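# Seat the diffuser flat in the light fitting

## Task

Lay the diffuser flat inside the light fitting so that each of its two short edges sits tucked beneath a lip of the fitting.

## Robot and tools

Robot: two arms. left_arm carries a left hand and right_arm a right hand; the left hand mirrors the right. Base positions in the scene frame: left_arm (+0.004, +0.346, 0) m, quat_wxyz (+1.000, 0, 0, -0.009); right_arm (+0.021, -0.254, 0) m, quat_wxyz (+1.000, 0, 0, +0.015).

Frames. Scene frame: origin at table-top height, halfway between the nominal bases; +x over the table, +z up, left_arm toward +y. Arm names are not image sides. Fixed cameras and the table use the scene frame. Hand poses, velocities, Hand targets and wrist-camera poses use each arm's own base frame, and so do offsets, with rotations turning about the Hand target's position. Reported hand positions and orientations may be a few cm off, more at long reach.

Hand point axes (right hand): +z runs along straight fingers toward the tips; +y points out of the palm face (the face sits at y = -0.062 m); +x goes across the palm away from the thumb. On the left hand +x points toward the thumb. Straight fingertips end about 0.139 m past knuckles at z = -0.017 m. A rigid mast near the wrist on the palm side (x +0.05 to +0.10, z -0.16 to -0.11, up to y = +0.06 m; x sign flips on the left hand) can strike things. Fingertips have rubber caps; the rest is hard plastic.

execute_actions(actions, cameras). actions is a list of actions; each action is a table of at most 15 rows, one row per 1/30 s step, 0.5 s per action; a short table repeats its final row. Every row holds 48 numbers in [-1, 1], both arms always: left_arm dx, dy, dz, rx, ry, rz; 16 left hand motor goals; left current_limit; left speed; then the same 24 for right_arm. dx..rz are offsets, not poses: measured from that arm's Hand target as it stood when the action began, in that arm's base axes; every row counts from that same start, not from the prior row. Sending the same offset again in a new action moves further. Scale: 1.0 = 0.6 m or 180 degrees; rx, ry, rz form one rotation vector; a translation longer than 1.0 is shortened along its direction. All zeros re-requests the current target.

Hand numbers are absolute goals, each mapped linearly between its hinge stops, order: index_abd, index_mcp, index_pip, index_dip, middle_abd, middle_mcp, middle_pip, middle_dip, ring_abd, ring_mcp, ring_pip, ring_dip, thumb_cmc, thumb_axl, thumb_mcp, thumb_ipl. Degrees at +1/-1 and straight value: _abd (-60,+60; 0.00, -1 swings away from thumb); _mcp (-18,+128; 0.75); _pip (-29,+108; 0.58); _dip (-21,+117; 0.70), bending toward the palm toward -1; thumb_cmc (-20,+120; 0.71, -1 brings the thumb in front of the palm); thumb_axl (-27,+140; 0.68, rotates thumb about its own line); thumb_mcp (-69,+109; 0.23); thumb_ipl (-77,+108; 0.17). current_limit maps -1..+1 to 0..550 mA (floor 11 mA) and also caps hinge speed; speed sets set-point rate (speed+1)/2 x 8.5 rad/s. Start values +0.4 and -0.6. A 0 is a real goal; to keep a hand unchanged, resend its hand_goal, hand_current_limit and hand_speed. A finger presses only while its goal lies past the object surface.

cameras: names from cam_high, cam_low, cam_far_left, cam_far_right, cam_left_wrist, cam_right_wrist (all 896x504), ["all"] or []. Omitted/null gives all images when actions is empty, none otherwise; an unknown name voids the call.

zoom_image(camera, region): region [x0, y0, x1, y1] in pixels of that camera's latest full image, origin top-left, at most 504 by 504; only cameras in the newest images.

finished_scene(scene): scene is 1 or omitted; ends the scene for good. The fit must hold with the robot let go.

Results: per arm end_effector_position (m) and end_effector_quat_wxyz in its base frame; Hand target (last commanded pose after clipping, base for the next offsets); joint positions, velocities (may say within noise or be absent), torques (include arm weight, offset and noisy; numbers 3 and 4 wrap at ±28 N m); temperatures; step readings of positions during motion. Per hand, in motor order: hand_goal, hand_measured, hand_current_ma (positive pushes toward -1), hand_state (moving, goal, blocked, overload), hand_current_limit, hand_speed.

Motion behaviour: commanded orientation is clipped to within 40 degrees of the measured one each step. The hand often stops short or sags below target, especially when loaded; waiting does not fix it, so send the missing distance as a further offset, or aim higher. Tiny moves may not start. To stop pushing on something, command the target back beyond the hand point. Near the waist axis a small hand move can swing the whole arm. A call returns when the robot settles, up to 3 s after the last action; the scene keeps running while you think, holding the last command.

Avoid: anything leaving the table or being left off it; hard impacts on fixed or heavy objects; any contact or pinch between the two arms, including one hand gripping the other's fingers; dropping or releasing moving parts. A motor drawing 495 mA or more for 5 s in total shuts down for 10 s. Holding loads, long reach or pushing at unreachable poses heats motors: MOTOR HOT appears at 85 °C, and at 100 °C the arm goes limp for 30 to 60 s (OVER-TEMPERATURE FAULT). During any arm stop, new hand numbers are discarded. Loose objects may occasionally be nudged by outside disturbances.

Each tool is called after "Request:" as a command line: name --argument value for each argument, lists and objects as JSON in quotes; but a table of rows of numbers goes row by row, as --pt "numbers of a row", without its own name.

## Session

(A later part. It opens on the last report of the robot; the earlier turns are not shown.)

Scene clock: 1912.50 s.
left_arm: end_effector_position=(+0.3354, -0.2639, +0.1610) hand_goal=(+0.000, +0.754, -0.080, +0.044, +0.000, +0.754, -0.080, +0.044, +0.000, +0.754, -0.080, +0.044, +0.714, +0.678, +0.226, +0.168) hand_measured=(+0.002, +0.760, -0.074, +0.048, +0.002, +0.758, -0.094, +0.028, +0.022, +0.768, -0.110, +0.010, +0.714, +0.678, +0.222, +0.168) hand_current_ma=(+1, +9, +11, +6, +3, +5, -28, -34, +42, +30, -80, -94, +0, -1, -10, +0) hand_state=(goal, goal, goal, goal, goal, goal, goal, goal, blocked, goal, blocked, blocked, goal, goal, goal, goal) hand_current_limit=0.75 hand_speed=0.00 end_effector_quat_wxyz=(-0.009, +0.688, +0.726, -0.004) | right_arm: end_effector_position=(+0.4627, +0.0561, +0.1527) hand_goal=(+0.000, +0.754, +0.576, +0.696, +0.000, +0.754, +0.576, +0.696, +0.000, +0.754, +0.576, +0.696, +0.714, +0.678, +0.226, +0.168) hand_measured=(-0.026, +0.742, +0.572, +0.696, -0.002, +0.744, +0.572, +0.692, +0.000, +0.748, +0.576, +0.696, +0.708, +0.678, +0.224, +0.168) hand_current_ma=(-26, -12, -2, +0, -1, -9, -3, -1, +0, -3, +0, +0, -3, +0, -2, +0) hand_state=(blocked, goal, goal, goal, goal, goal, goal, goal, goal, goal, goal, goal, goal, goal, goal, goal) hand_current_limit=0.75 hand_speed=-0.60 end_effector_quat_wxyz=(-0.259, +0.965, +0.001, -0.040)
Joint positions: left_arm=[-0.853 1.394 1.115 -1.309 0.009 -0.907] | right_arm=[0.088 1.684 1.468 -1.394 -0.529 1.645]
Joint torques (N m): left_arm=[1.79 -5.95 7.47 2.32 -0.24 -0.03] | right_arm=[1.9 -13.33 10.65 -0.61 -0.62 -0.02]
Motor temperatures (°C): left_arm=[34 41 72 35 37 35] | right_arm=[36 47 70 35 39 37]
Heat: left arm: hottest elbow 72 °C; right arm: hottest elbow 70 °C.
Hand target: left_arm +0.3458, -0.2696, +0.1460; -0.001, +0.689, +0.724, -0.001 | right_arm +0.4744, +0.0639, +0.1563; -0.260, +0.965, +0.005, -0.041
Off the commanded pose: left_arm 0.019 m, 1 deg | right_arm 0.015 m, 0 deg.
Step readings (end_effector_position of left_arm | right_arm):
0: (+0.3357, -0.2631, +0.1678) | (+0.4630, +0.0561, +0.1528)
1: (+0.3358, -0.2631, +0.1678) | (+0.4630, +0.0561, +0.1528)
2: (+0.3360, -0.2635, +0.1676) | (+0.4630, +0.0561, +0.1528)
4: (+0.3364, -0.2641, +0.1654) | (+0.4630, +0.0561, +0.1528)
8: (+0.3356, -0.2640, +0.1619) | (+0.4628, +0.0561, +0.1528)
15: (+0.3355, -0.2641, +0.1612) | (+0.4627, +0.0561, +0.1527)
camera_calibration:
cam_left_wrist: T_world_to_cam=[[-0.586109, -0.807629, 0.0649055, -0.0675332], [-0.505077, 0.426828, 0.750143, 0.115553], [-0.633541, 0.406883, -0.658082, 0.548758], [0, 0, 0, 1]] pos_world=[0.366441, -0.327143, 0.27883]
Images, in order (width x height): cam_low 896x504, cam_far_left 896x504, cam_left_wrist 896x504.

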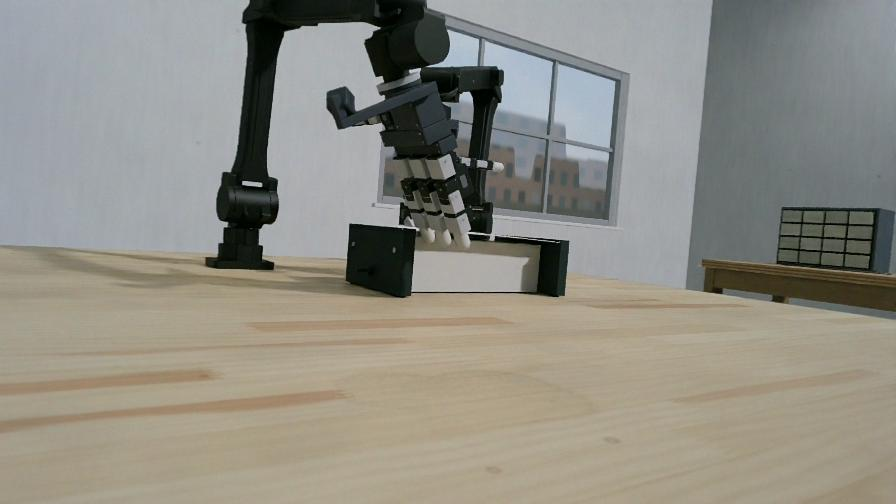

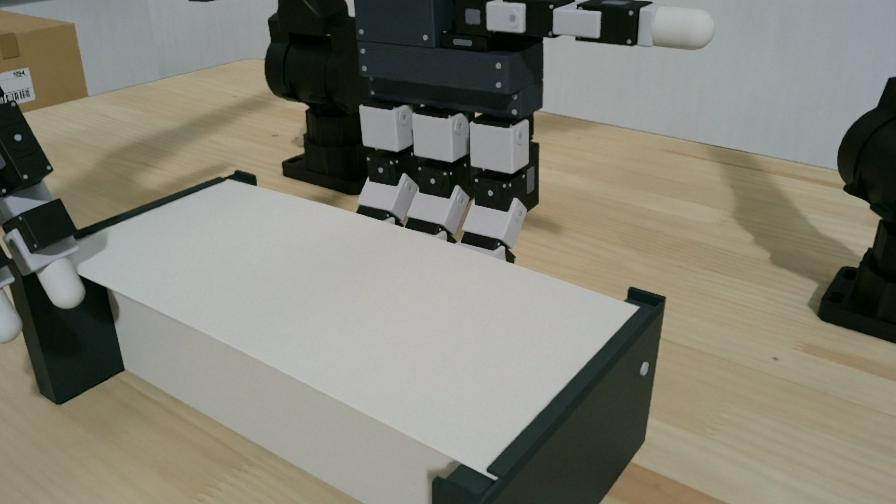

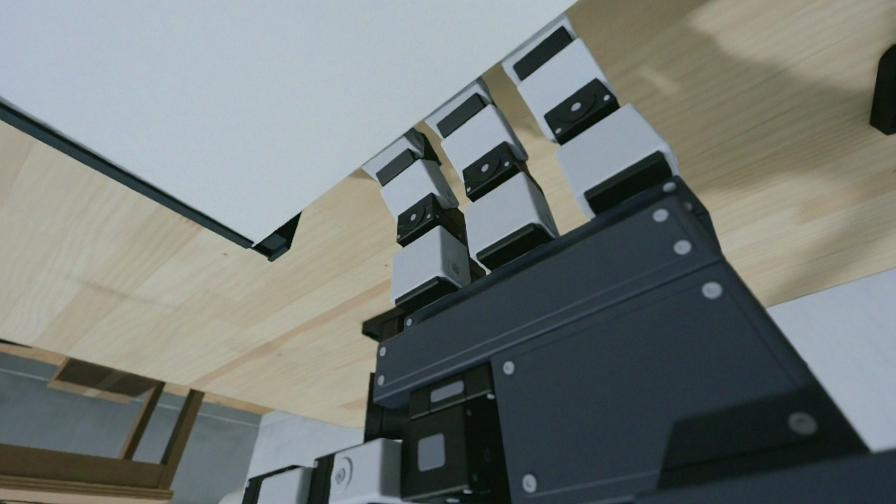

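Request:
execute_actions --actions '[[[-0.03,0,-0.01,0,0,0,0,0.754,-0.08,0.0435,0,0.754,-0.08,0.0435,0,0.754,-0.08,0.0435,0.714,0.678,0.226,0.168,0.75,0,0.05,0,0,0,0,0,0,0.754,0.576,0.696,0,0.754,0.576,0.696,0,0.754,0.576,0.696,0.714,0.678,0.226,0.168,0.75,-0.6]],[[-0.07,0,0,0,0,0,0,0.754,-0.08,0.0435,0,0.754,-0.08,0.0435,0,0.754,-0.08,0.0435,0.714,0.678,0.226,0.168,0.75,0,0.03,0,0.02,0,0,0,0,0.754,0.576,0.696,0,0.754,0.576,0.696,0,0.754,0.576,0.696,0.714,0.678,0.226,0.168,0.75,-0.6]]]' --cameras '["cam_far_left","cam_low","cam_left_wrist"]'

Request:
zoom_image --camera "cam_low" --region '[340, 210, 580, 310]'

Scene clock: 1929.63 s.
left_arm: end_effector_position=(+0.2897, -0.2730, +0.1407) hand_goal=(+0.000, +0.754, -0.080, +0.044, +0.000, +0.754, -0.080, +0.044, +0.000, +0.754, -0.080, +0.044, +0.714, +0.678, +0.226, +0.168) hand_measured=(+0.002, +0.756, -0.076, +0.048, +0.002, +0.756, -0.080, +0.042, +0.002, +0.756, -0.080, +0.042, +0.714, +0.678, +0.222, +0.168) hand_current_ma=(+1, +2, +8, +6, +3, +2, -1, -4, +3, +2, -1, -3, +0, -1, -10, +0) hand_state=(goal, goal, goal, goal, goal, goal, goal, goal, goal, goal, goal, goal, goal, goal, goal, goal) hand_current_limit=0.75 hand_speed=0.00 end_effector_quat_wxyz=(-0.002, +0.694, +0.720, -0.002) | right_arm: end_effector_position=(+0.5069, +0.0600, +0.1649) hand_goal=(+0.000, +0.754, +0.576, +0.696, +0.000, +0.754, +0.576, +0.696, +0.000, +0.754, +0.576, +0.696, +0.714, +0.678, +0.226, +0.168) hand_measured=(-0.002, +0.742, +0.572, +0.696, -0.002, +0.744, +0.572, +0.692, +0.000, +0.748, +0.576, +0.696, +0.708, +0.678, +0.224, +0.168) hand_current_ma=(-1, -12, -2, +0, -1, -9, -3, -1, +0, -3, +0, +0, -3, +0, -2, +0) hand_state=(goal, goal, goal, goal, goal, goal, goal, goal, goal, goal, goal, goal, goal, goal, goal, goal) hand_current_limit=0.75 hand_speed=-0.60 end_effector_quat_wxyz=(-0.258, +0.965, +0.000, -0.047)
Joint positions: left_arm=[-0.965 1.344 1.007 -1.237 0.005 -1.003] | right_arm=[0.088 1.804 1.66 -1.481 -0.529 1.645]
Joint torques (N m): left_arm=[0.5 -7.65 7.49 0.44 -0.07 -0.31] | right_arm=[1.26 -14.92 11.1 -0.47 -0.6 -0.11]
Motor temperatures (°C): left_arm=[34 41 68 35 37 35] | right_arm=[36 47 71 35 39 37]
Heat: left arm: hottest elbow 68 °C; right arm: hottest elbow 71 °C.
Hand target: left_arm +0.2859, -0.2697, +0.1401; +0.000, +0.689, +0.724, -0.001 | right_arm +0.5225, +0.0639, +0.1684; -0.260, +0.965, +0.005, -0.041
Off the commanded pose: left_arm 0.005 m, 1 deg | right_arm 0.016 m, 1 deg.
Step readings (end_effector_position of left_arm | right_arm):
0: (+0.3354, -0.2639, +0.1610) | (+0.4627, +0.0561, +0.1527)
1: (+0.3355, -0.2640, +0.1610) | (+0.4628, +0.0561, +0.1528)
2: (+0.3352, -0.2639, +0.1605) | (+0.4640, +0.0562, +0.1533)
4: (+0.3335, -0.2651, +0.1576) | (+0.4695, +0.0567, +0.1547)
8: (+0.3314, -0.2683, +0.1489) | (+0.4860, +0.0582, +0.1540)
15: (+0.3317, -0.2701, +0.1482) | (+0.4878, +0.0583, +0.1494)
16: (+0.3316, -0.2701, +0.1482) | (+0.4877, +0.0583, +0.1498)
17: (+0.3304, -0.2700, +0.1473) | (+0.4880, +0.0583, +0.1509)
19: (+0.3217, -0.2698, +0.1434) | (+0.4920, +0.0587, +0.1548)
23: (+0.2979, -0.2721, +0.1369) | (+0.5050, +0.0598, +0.1641)
30: (+0.2899, -0.2739, +0.1405) | (+0.5073, +0.0600, +0.1681)
camera_calibration:
cam_left_wrist: T_world_to_cam=[[-0.599764, -0.797622, 0.0639008, -0.0935892], [-0.507828, 0.441136, 0.739939, 0.117762], [-0.61838, 0.411338, -0.669632, 0.508511], [0, 0, 0, 1]] pos_world=[0.318125, -0.335768, 0.259359]
Images, in order (width x height): cam_low 896x504, cam_far_left 896x504, cam_left_wrist 896x504.

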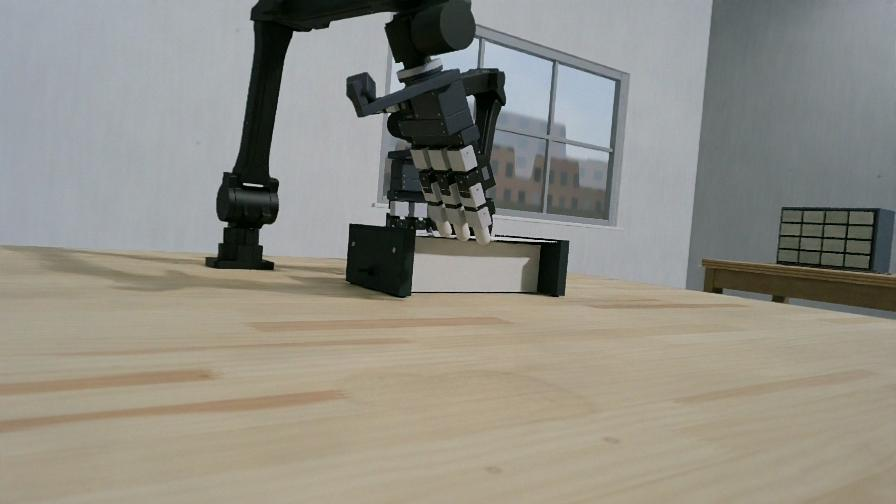

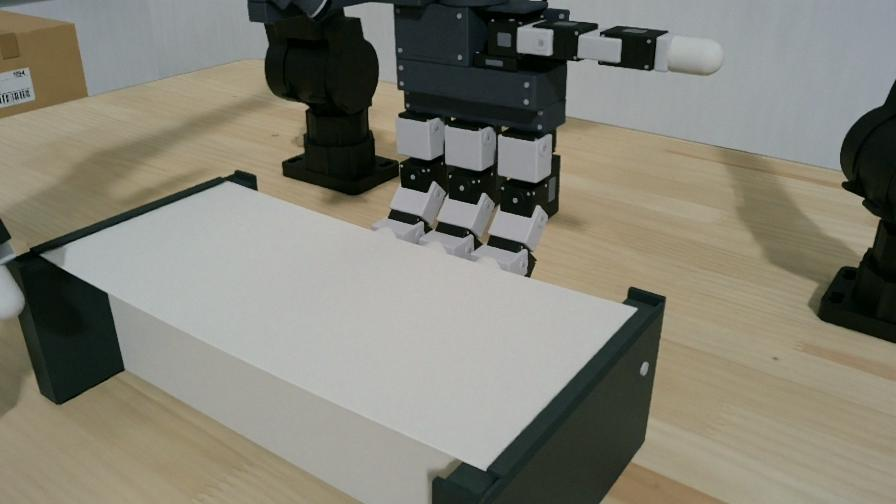

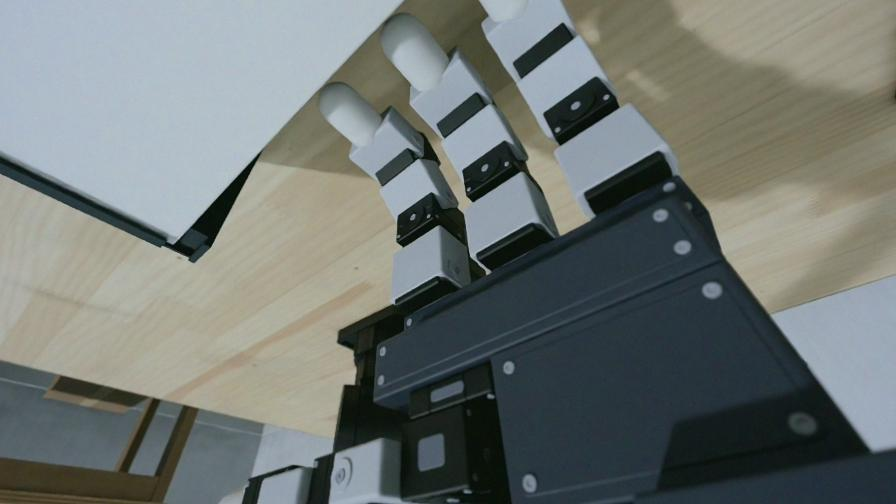

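Scaled by 2.100.

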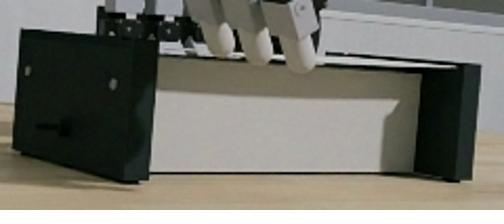

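Request:
zoom_image --camera "cam_far_left" --region '[0, 150, 280, 310]'

Request:
zoom_image --camera "cam_far_left" --region '[400, 260, 700, 504]'

Request:
zoom_image --camera "cam_far_left" --region '[0, 230, 504, 504]'

Request:
zoom_image --camera "cam_low" --region '[410, 220, 580, 270]'

Scaled by 1.800.

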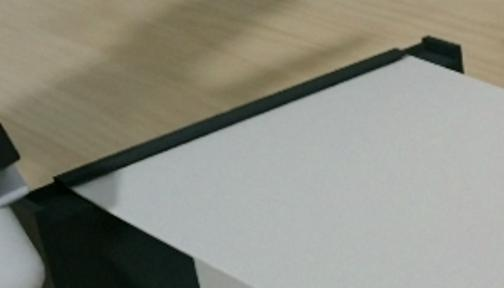

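Scaled by 1.680.

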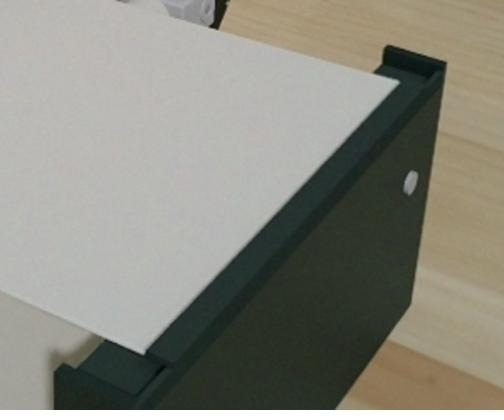

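Scaled by 1.000.

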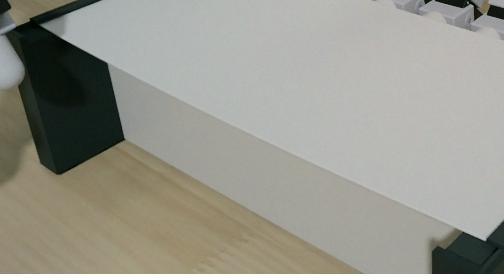

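Scaled by 2.965.

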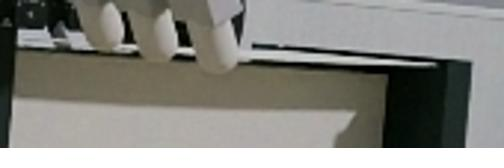

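Request:
zoom_image --camera "cam_far_left" --region '[470, 440, 570, 504]'

Request:
zoom_image --camera "cam_far_left" --region '[600, 270, 700, 334]'

Request:
zoom_image --camera "cam_far_left" --region '[0, 220, 100, 284]'

Request:
zoom_image --camera "cam_far_left" --region '[180, 150, 280, 214]'

Request:
zoom_image --camera "cam_far_left" --region '[100, 240, 350, 420]'

Scaled by 5.040.

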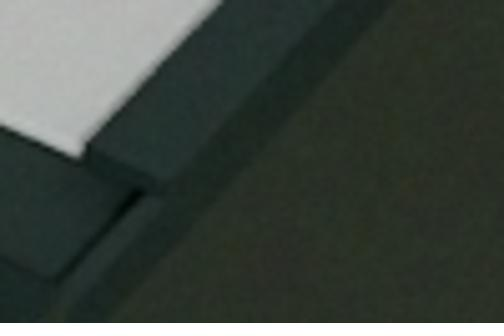

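Scaled by 5.040.

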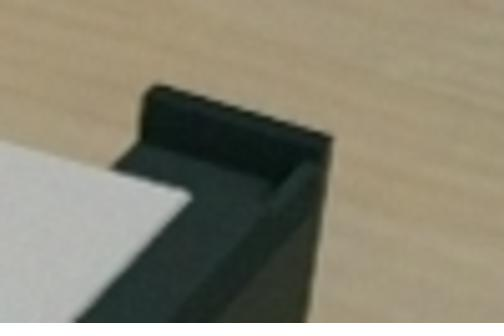

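Scaled by 5.040.

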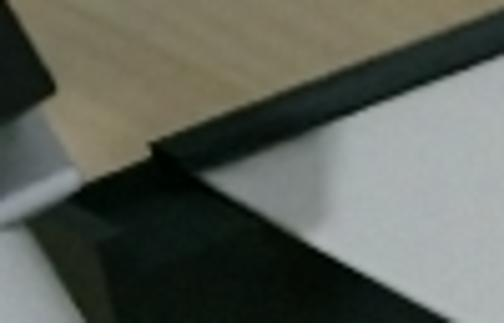

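Scaled by 5.040.

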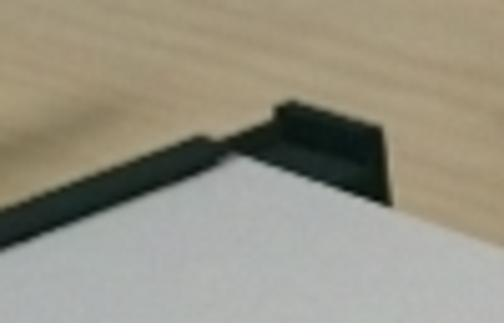

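Scaled by 2.016.

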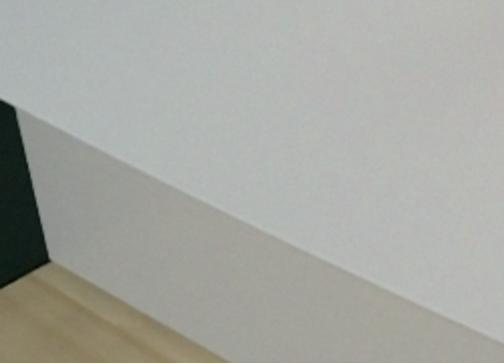

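Request:
execute_actions --actions '[[[-0.05,0,0,0,0,0,0,0.754,-0.08,0.0435,0,0.754,-0.08,0.0435,0,0.754,-0.08,0.0435,0.714,0.678,0.226,0.168,0.75,0,0.05,0,0.02,0,0,0,0,0.754,0.576,0.696,0,0.754,0.576,0.696,0,0.754,0.576,0.696,0.714,0.678,0.226,0.168,0.75,-0.6]],[[-0.03,0,0.15,0,0,0,0,0.754,-0.08,0.0435,0,0.754,-0.08,0.0435,0,0.754,-0.08,0.0435,0.714,0.678,0.226,0.168,0.75,0,0.02,-0.05,0.12,0,0,0,0,0.754,0.576,0.696,0,0.754,0.576,0.696,0,0.754,0.576,0.696,0.714,0.678,0.226,0.168,0.75,-0.6]]]' --cameras '["cam_far_left","cam_far_right","cam_low","cam_high","cam_left_wrist","cam_right_wrist"]'

Request:
zoom_image --camera "cam_far_right" --region '[440, 80, 896, 500]'

Request:
zoom_image --camera "cam_low" --region '[340, 210, 580, 310]'

Scene clock: 2026.60 s.
left_arm: end_effector_position=(+0.2335, -0.2562, +0.2132) hand_goal=(+0.000, +0.754, -0.080, +0.044, +0.000, +0.754, -0.080, +0.044, +0.000, +0.754, -0.080, +0.044, +0.714, +0.678, +0.226, +0.168) hand_measured=(+0.000, +0.756, -0.076, +0.048, +0.002, +0.754, -0.080, +0.042, +0.002, +0.754, -0.080, +0.042, +0.714, +0.678, +0.222, +0.168) hand_current_ma=(+1, +1, +8, +6, +2, +1, -1, -4, +2, +1, +0, -3, +0, -1, -10, +0) hand_state=(goal, goal, goal, goal, goal, goal, goal, goal, goal, goal, goal, goal, goal, goal, goal, goal) hand_current_limit=0.75 hand_speed=0.00 end_effector_quat_wxyz=(-0.015, +0.693, +0.721, +0.004) | right_arm: end_effector_position=(+0.5527, +0.0367, +0.2399) hand_goal=(+0.000, +0.754, +0.576, +0.696, +0.000, +0.754, +0.576, +0.696, +0.000, +0.754, +0.576, +0.696, +0.714, +0.678, +0.226, +0.168) hand_measured=(-0.002, +0.742, +0.572, +0.696, -0.002, +0.744, +0.572, +0.692, +0.000, +0.748, +0.576, +0.696, +0.708, +0.678, +0.224, +0.168) hand_current_ma=(-1, -12, -2, +0, +0, -9, -3, -1, +0, -3, +0, +0, -3, +0, -2, +0) hand_state=(goal, goal, goal, goal, goal, goal, goal, goal, goal, goal, goal, goal, goal, goal, goal, goal) hand_current_limit=0.75 hand_speed=-0.60 end_effector_quat_wxyz=(-0.257, +0.966, -0.008, -0.022)
Joint positions: left_arm=[-1.081 1.2 1.077 -1.479 0.002 -1.121] | right_arm=[0.042 1.893 1.991 -1.689 -0.522 1.623]
Joint torques (N m): left_arm=[0.38 -4.37 13.05 -0.06 0.05 -0.32] | right_arm=[0.79 -18.32 11.15 -0.4 -0.46 -0.16]
Motor temperatures (°C): left_arm=[34 41 62 34 37 35] | right_arm=[35 46 69 35 39 37]
Heat: left arm: hottest elbow 62 °C; right arm: hottest elbow 69 °C.
Hand target: left_arm +0.2378, -0.2696, +0.2300; +0.000, +0.690, +0.724, -0.001 | right_arm +0.5644, +0.0338, +0.2522; -0.260, +0.965, +0.005, -0.041
Off the commanded pose: left_arm 0.022 m, 2 deg | right_arm 0.017 m, 3 deg.
joint sent to its limit (right arm) — joint 4 (wrist pitch), lower limit. The joint targets are off in orientation, not in position.
Step readings (end_effector_position of left_arm | right_arm):
0: (+0.2896, -0.2730, +0.1407) | (+0.5068, +0.0600, +0.1649)
1: (+0.2895, -0.2730, +0.1408) | (+0.5069, +0.0600, +0.1650)
2: (+0.2880, -0.2732, +0.1404) | (+0.5075, +0.0601, +0.1659)
4: (+0.2822, -0.2720, +0.1395) | (+0.5145, +0.0607, +0.1701)
8: (+0.2663, -0.2731, +0.1392) | (+0.5335, +0.0623, +0.1776)
15: (+0.2605, -0.2747, +0.1417) | (+0.5368, +0.0626, +0.1791)
16: (+0.2603, -0.2743, +0.1418) | (+0.5366, +0.0626, +0.1793)
17: (+0.2581, -0.2719, +0.1422) | (+0.5359, +0.0622, +0.1816)
19: (+0.2498, -0.2614, +0.1481) | (+0.5356, +0.0596, +0.1920)
23: (+0.2362, -0.2506, +0.1761) | (+0.5455, +0.0509, +0.2226)
30: (+0.2354, -0.2586, +0.2131) | (+0.5535, +0.0371, +0.2398)
camera_calibration:
cam_left_wrist: T_world_to_cam=[[-0.597624, -0.800283, 0.0489109, -0.116436], [-0.50028, 0.419872, 0.75725, 0.0171731], [-0.626551, 0.428082, -0.651291, 0.517639], [0, 0, 0, 1]] pos_world=[0.263334, -0.321984, 0.329825]
cam_right_wrist: T_world_to_cam=[[-0.769637, -0.579313, -0.268432, 0.540595], [-0.409017, 0.124517, 0.903991, -0.0377942], [-0.490269, 0.805538, -0.332782, 0.448401], [0, 0, 0, 1]] pos_world=[0.620441, -0.0433247, 0.328499]

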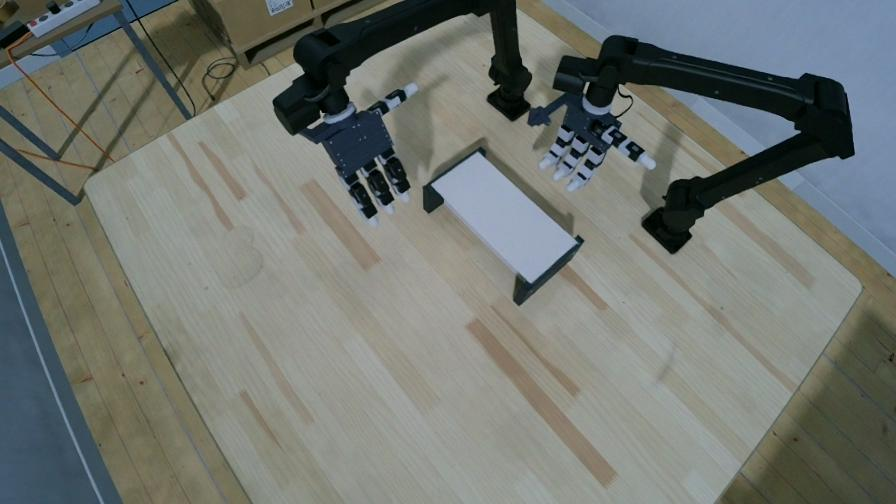

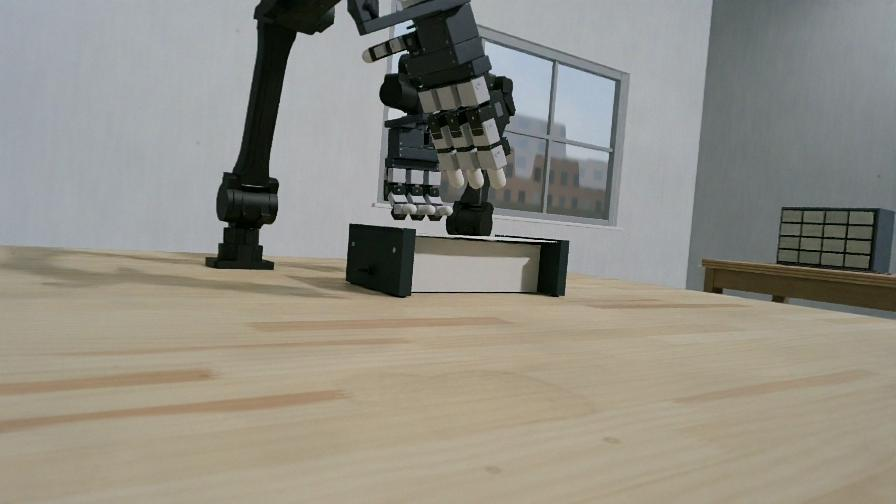

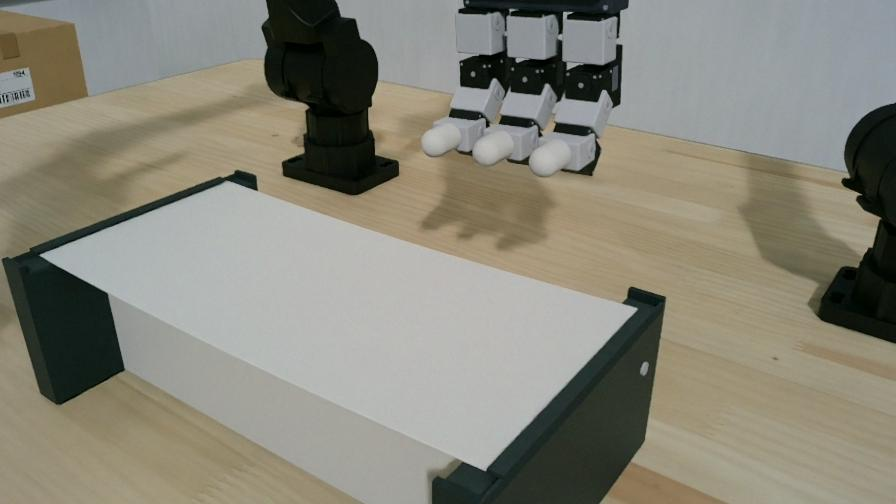

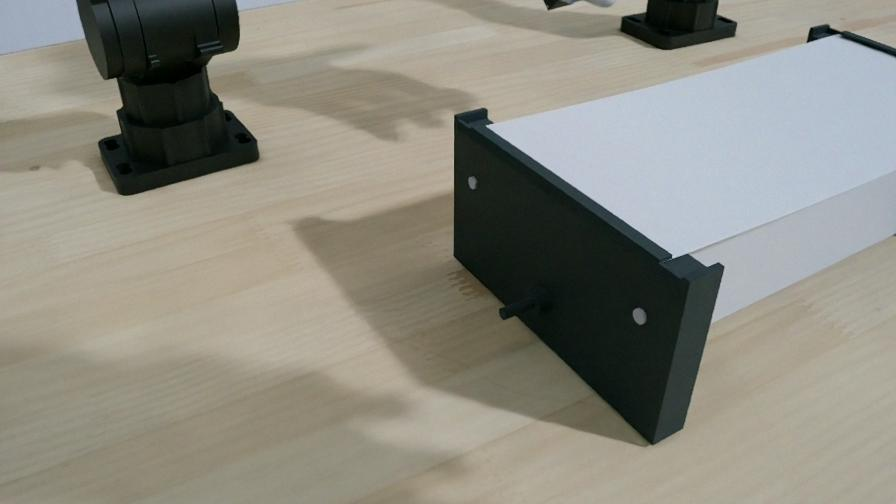

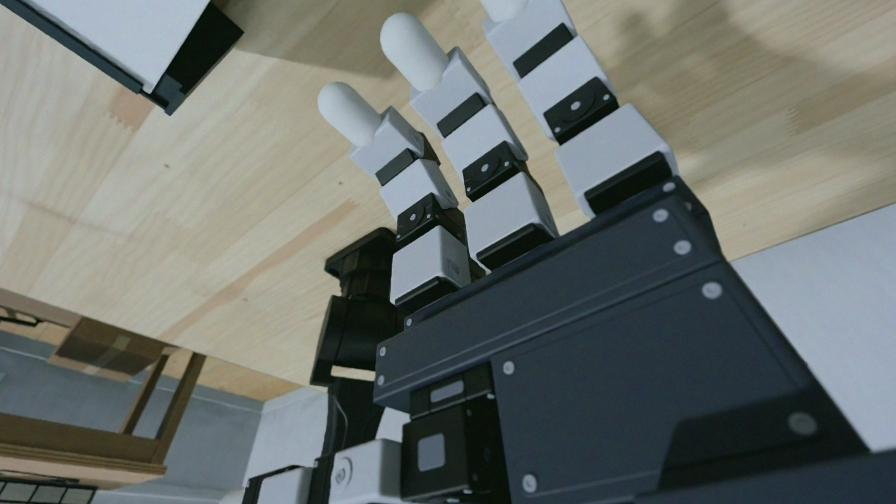

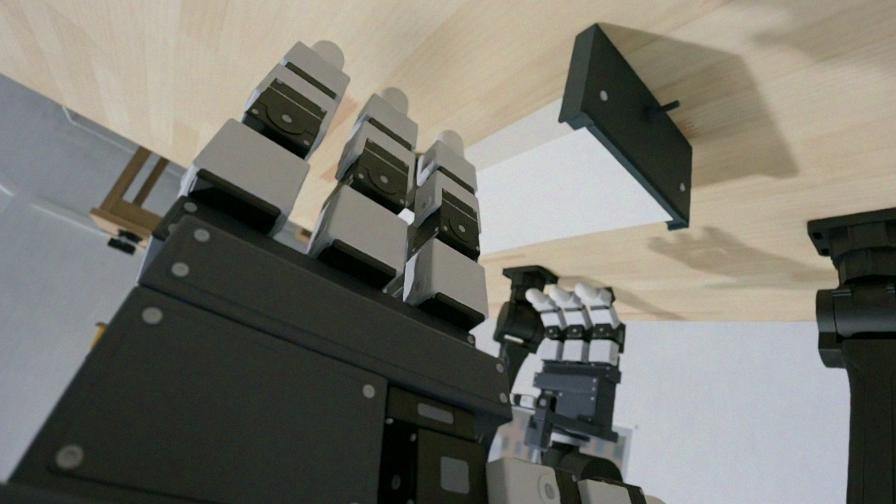

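Scaled by 1.105.

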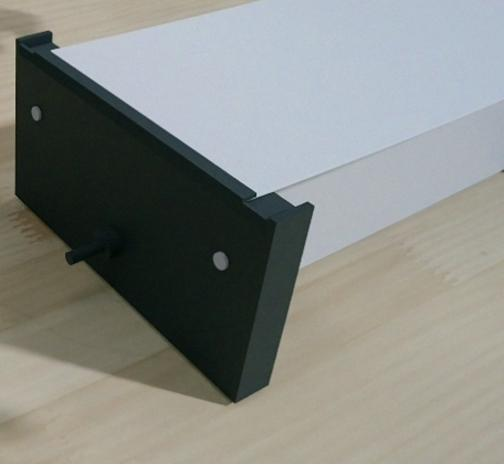

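Scaled by 2.100.

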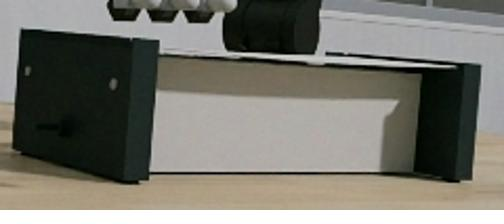

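Request:
zoom_image --camera "cam_far_right" --region '[630, 200, 790, 290]'

Request:
zoom_image --camera "cam_far_right" --region '[440, 80, 600, 170]'

Request:
zoom_image --camera "cam_far_right" --region '[736, 0, 896, 90]'

Request:
zoom_image --camera "cam_far_left" --region '[430, 420, 590, 504]'

Request:
zoom_image --camera "cam_low" --region '[400, 220, 580, 260]'

Scaled by 3.150.

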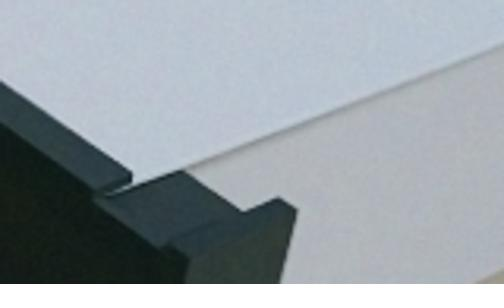

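Scaled by 3.150.

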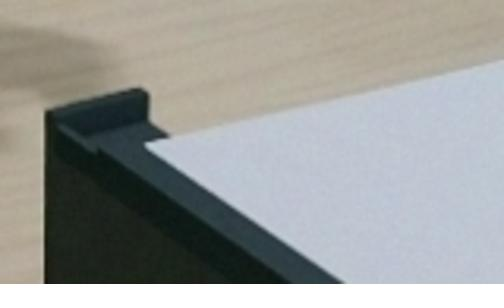

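Scaled by 3.150.

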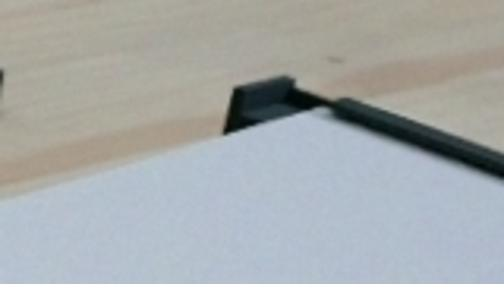

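Scaled by 3.150.

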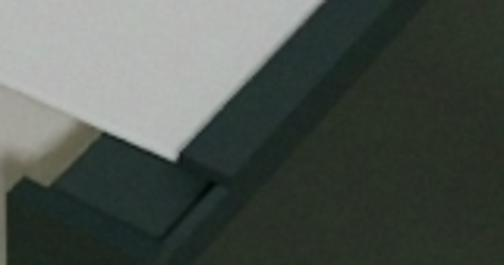

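Scaled by 2.800.

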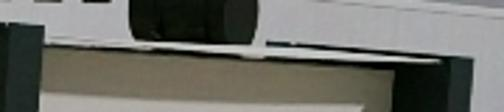

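Request:
zoom_image --camera "cam_far_left" --region '[220, 150, 640, 330]'

Request:
zoom_image --camera "cam_far_left" --region '[380, 220, 480, 280]'

Scaled by 1.200.

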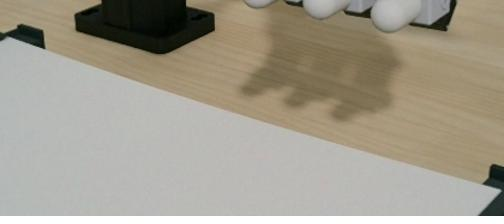

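Scaled by 5.040.

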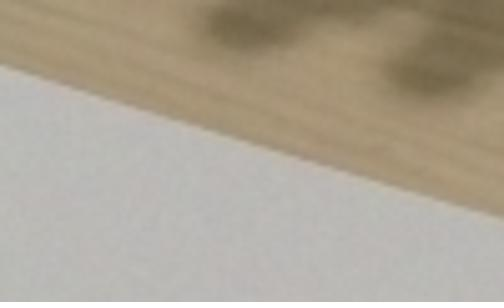

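Request:
finished_scene

The scene is finished: the task was done.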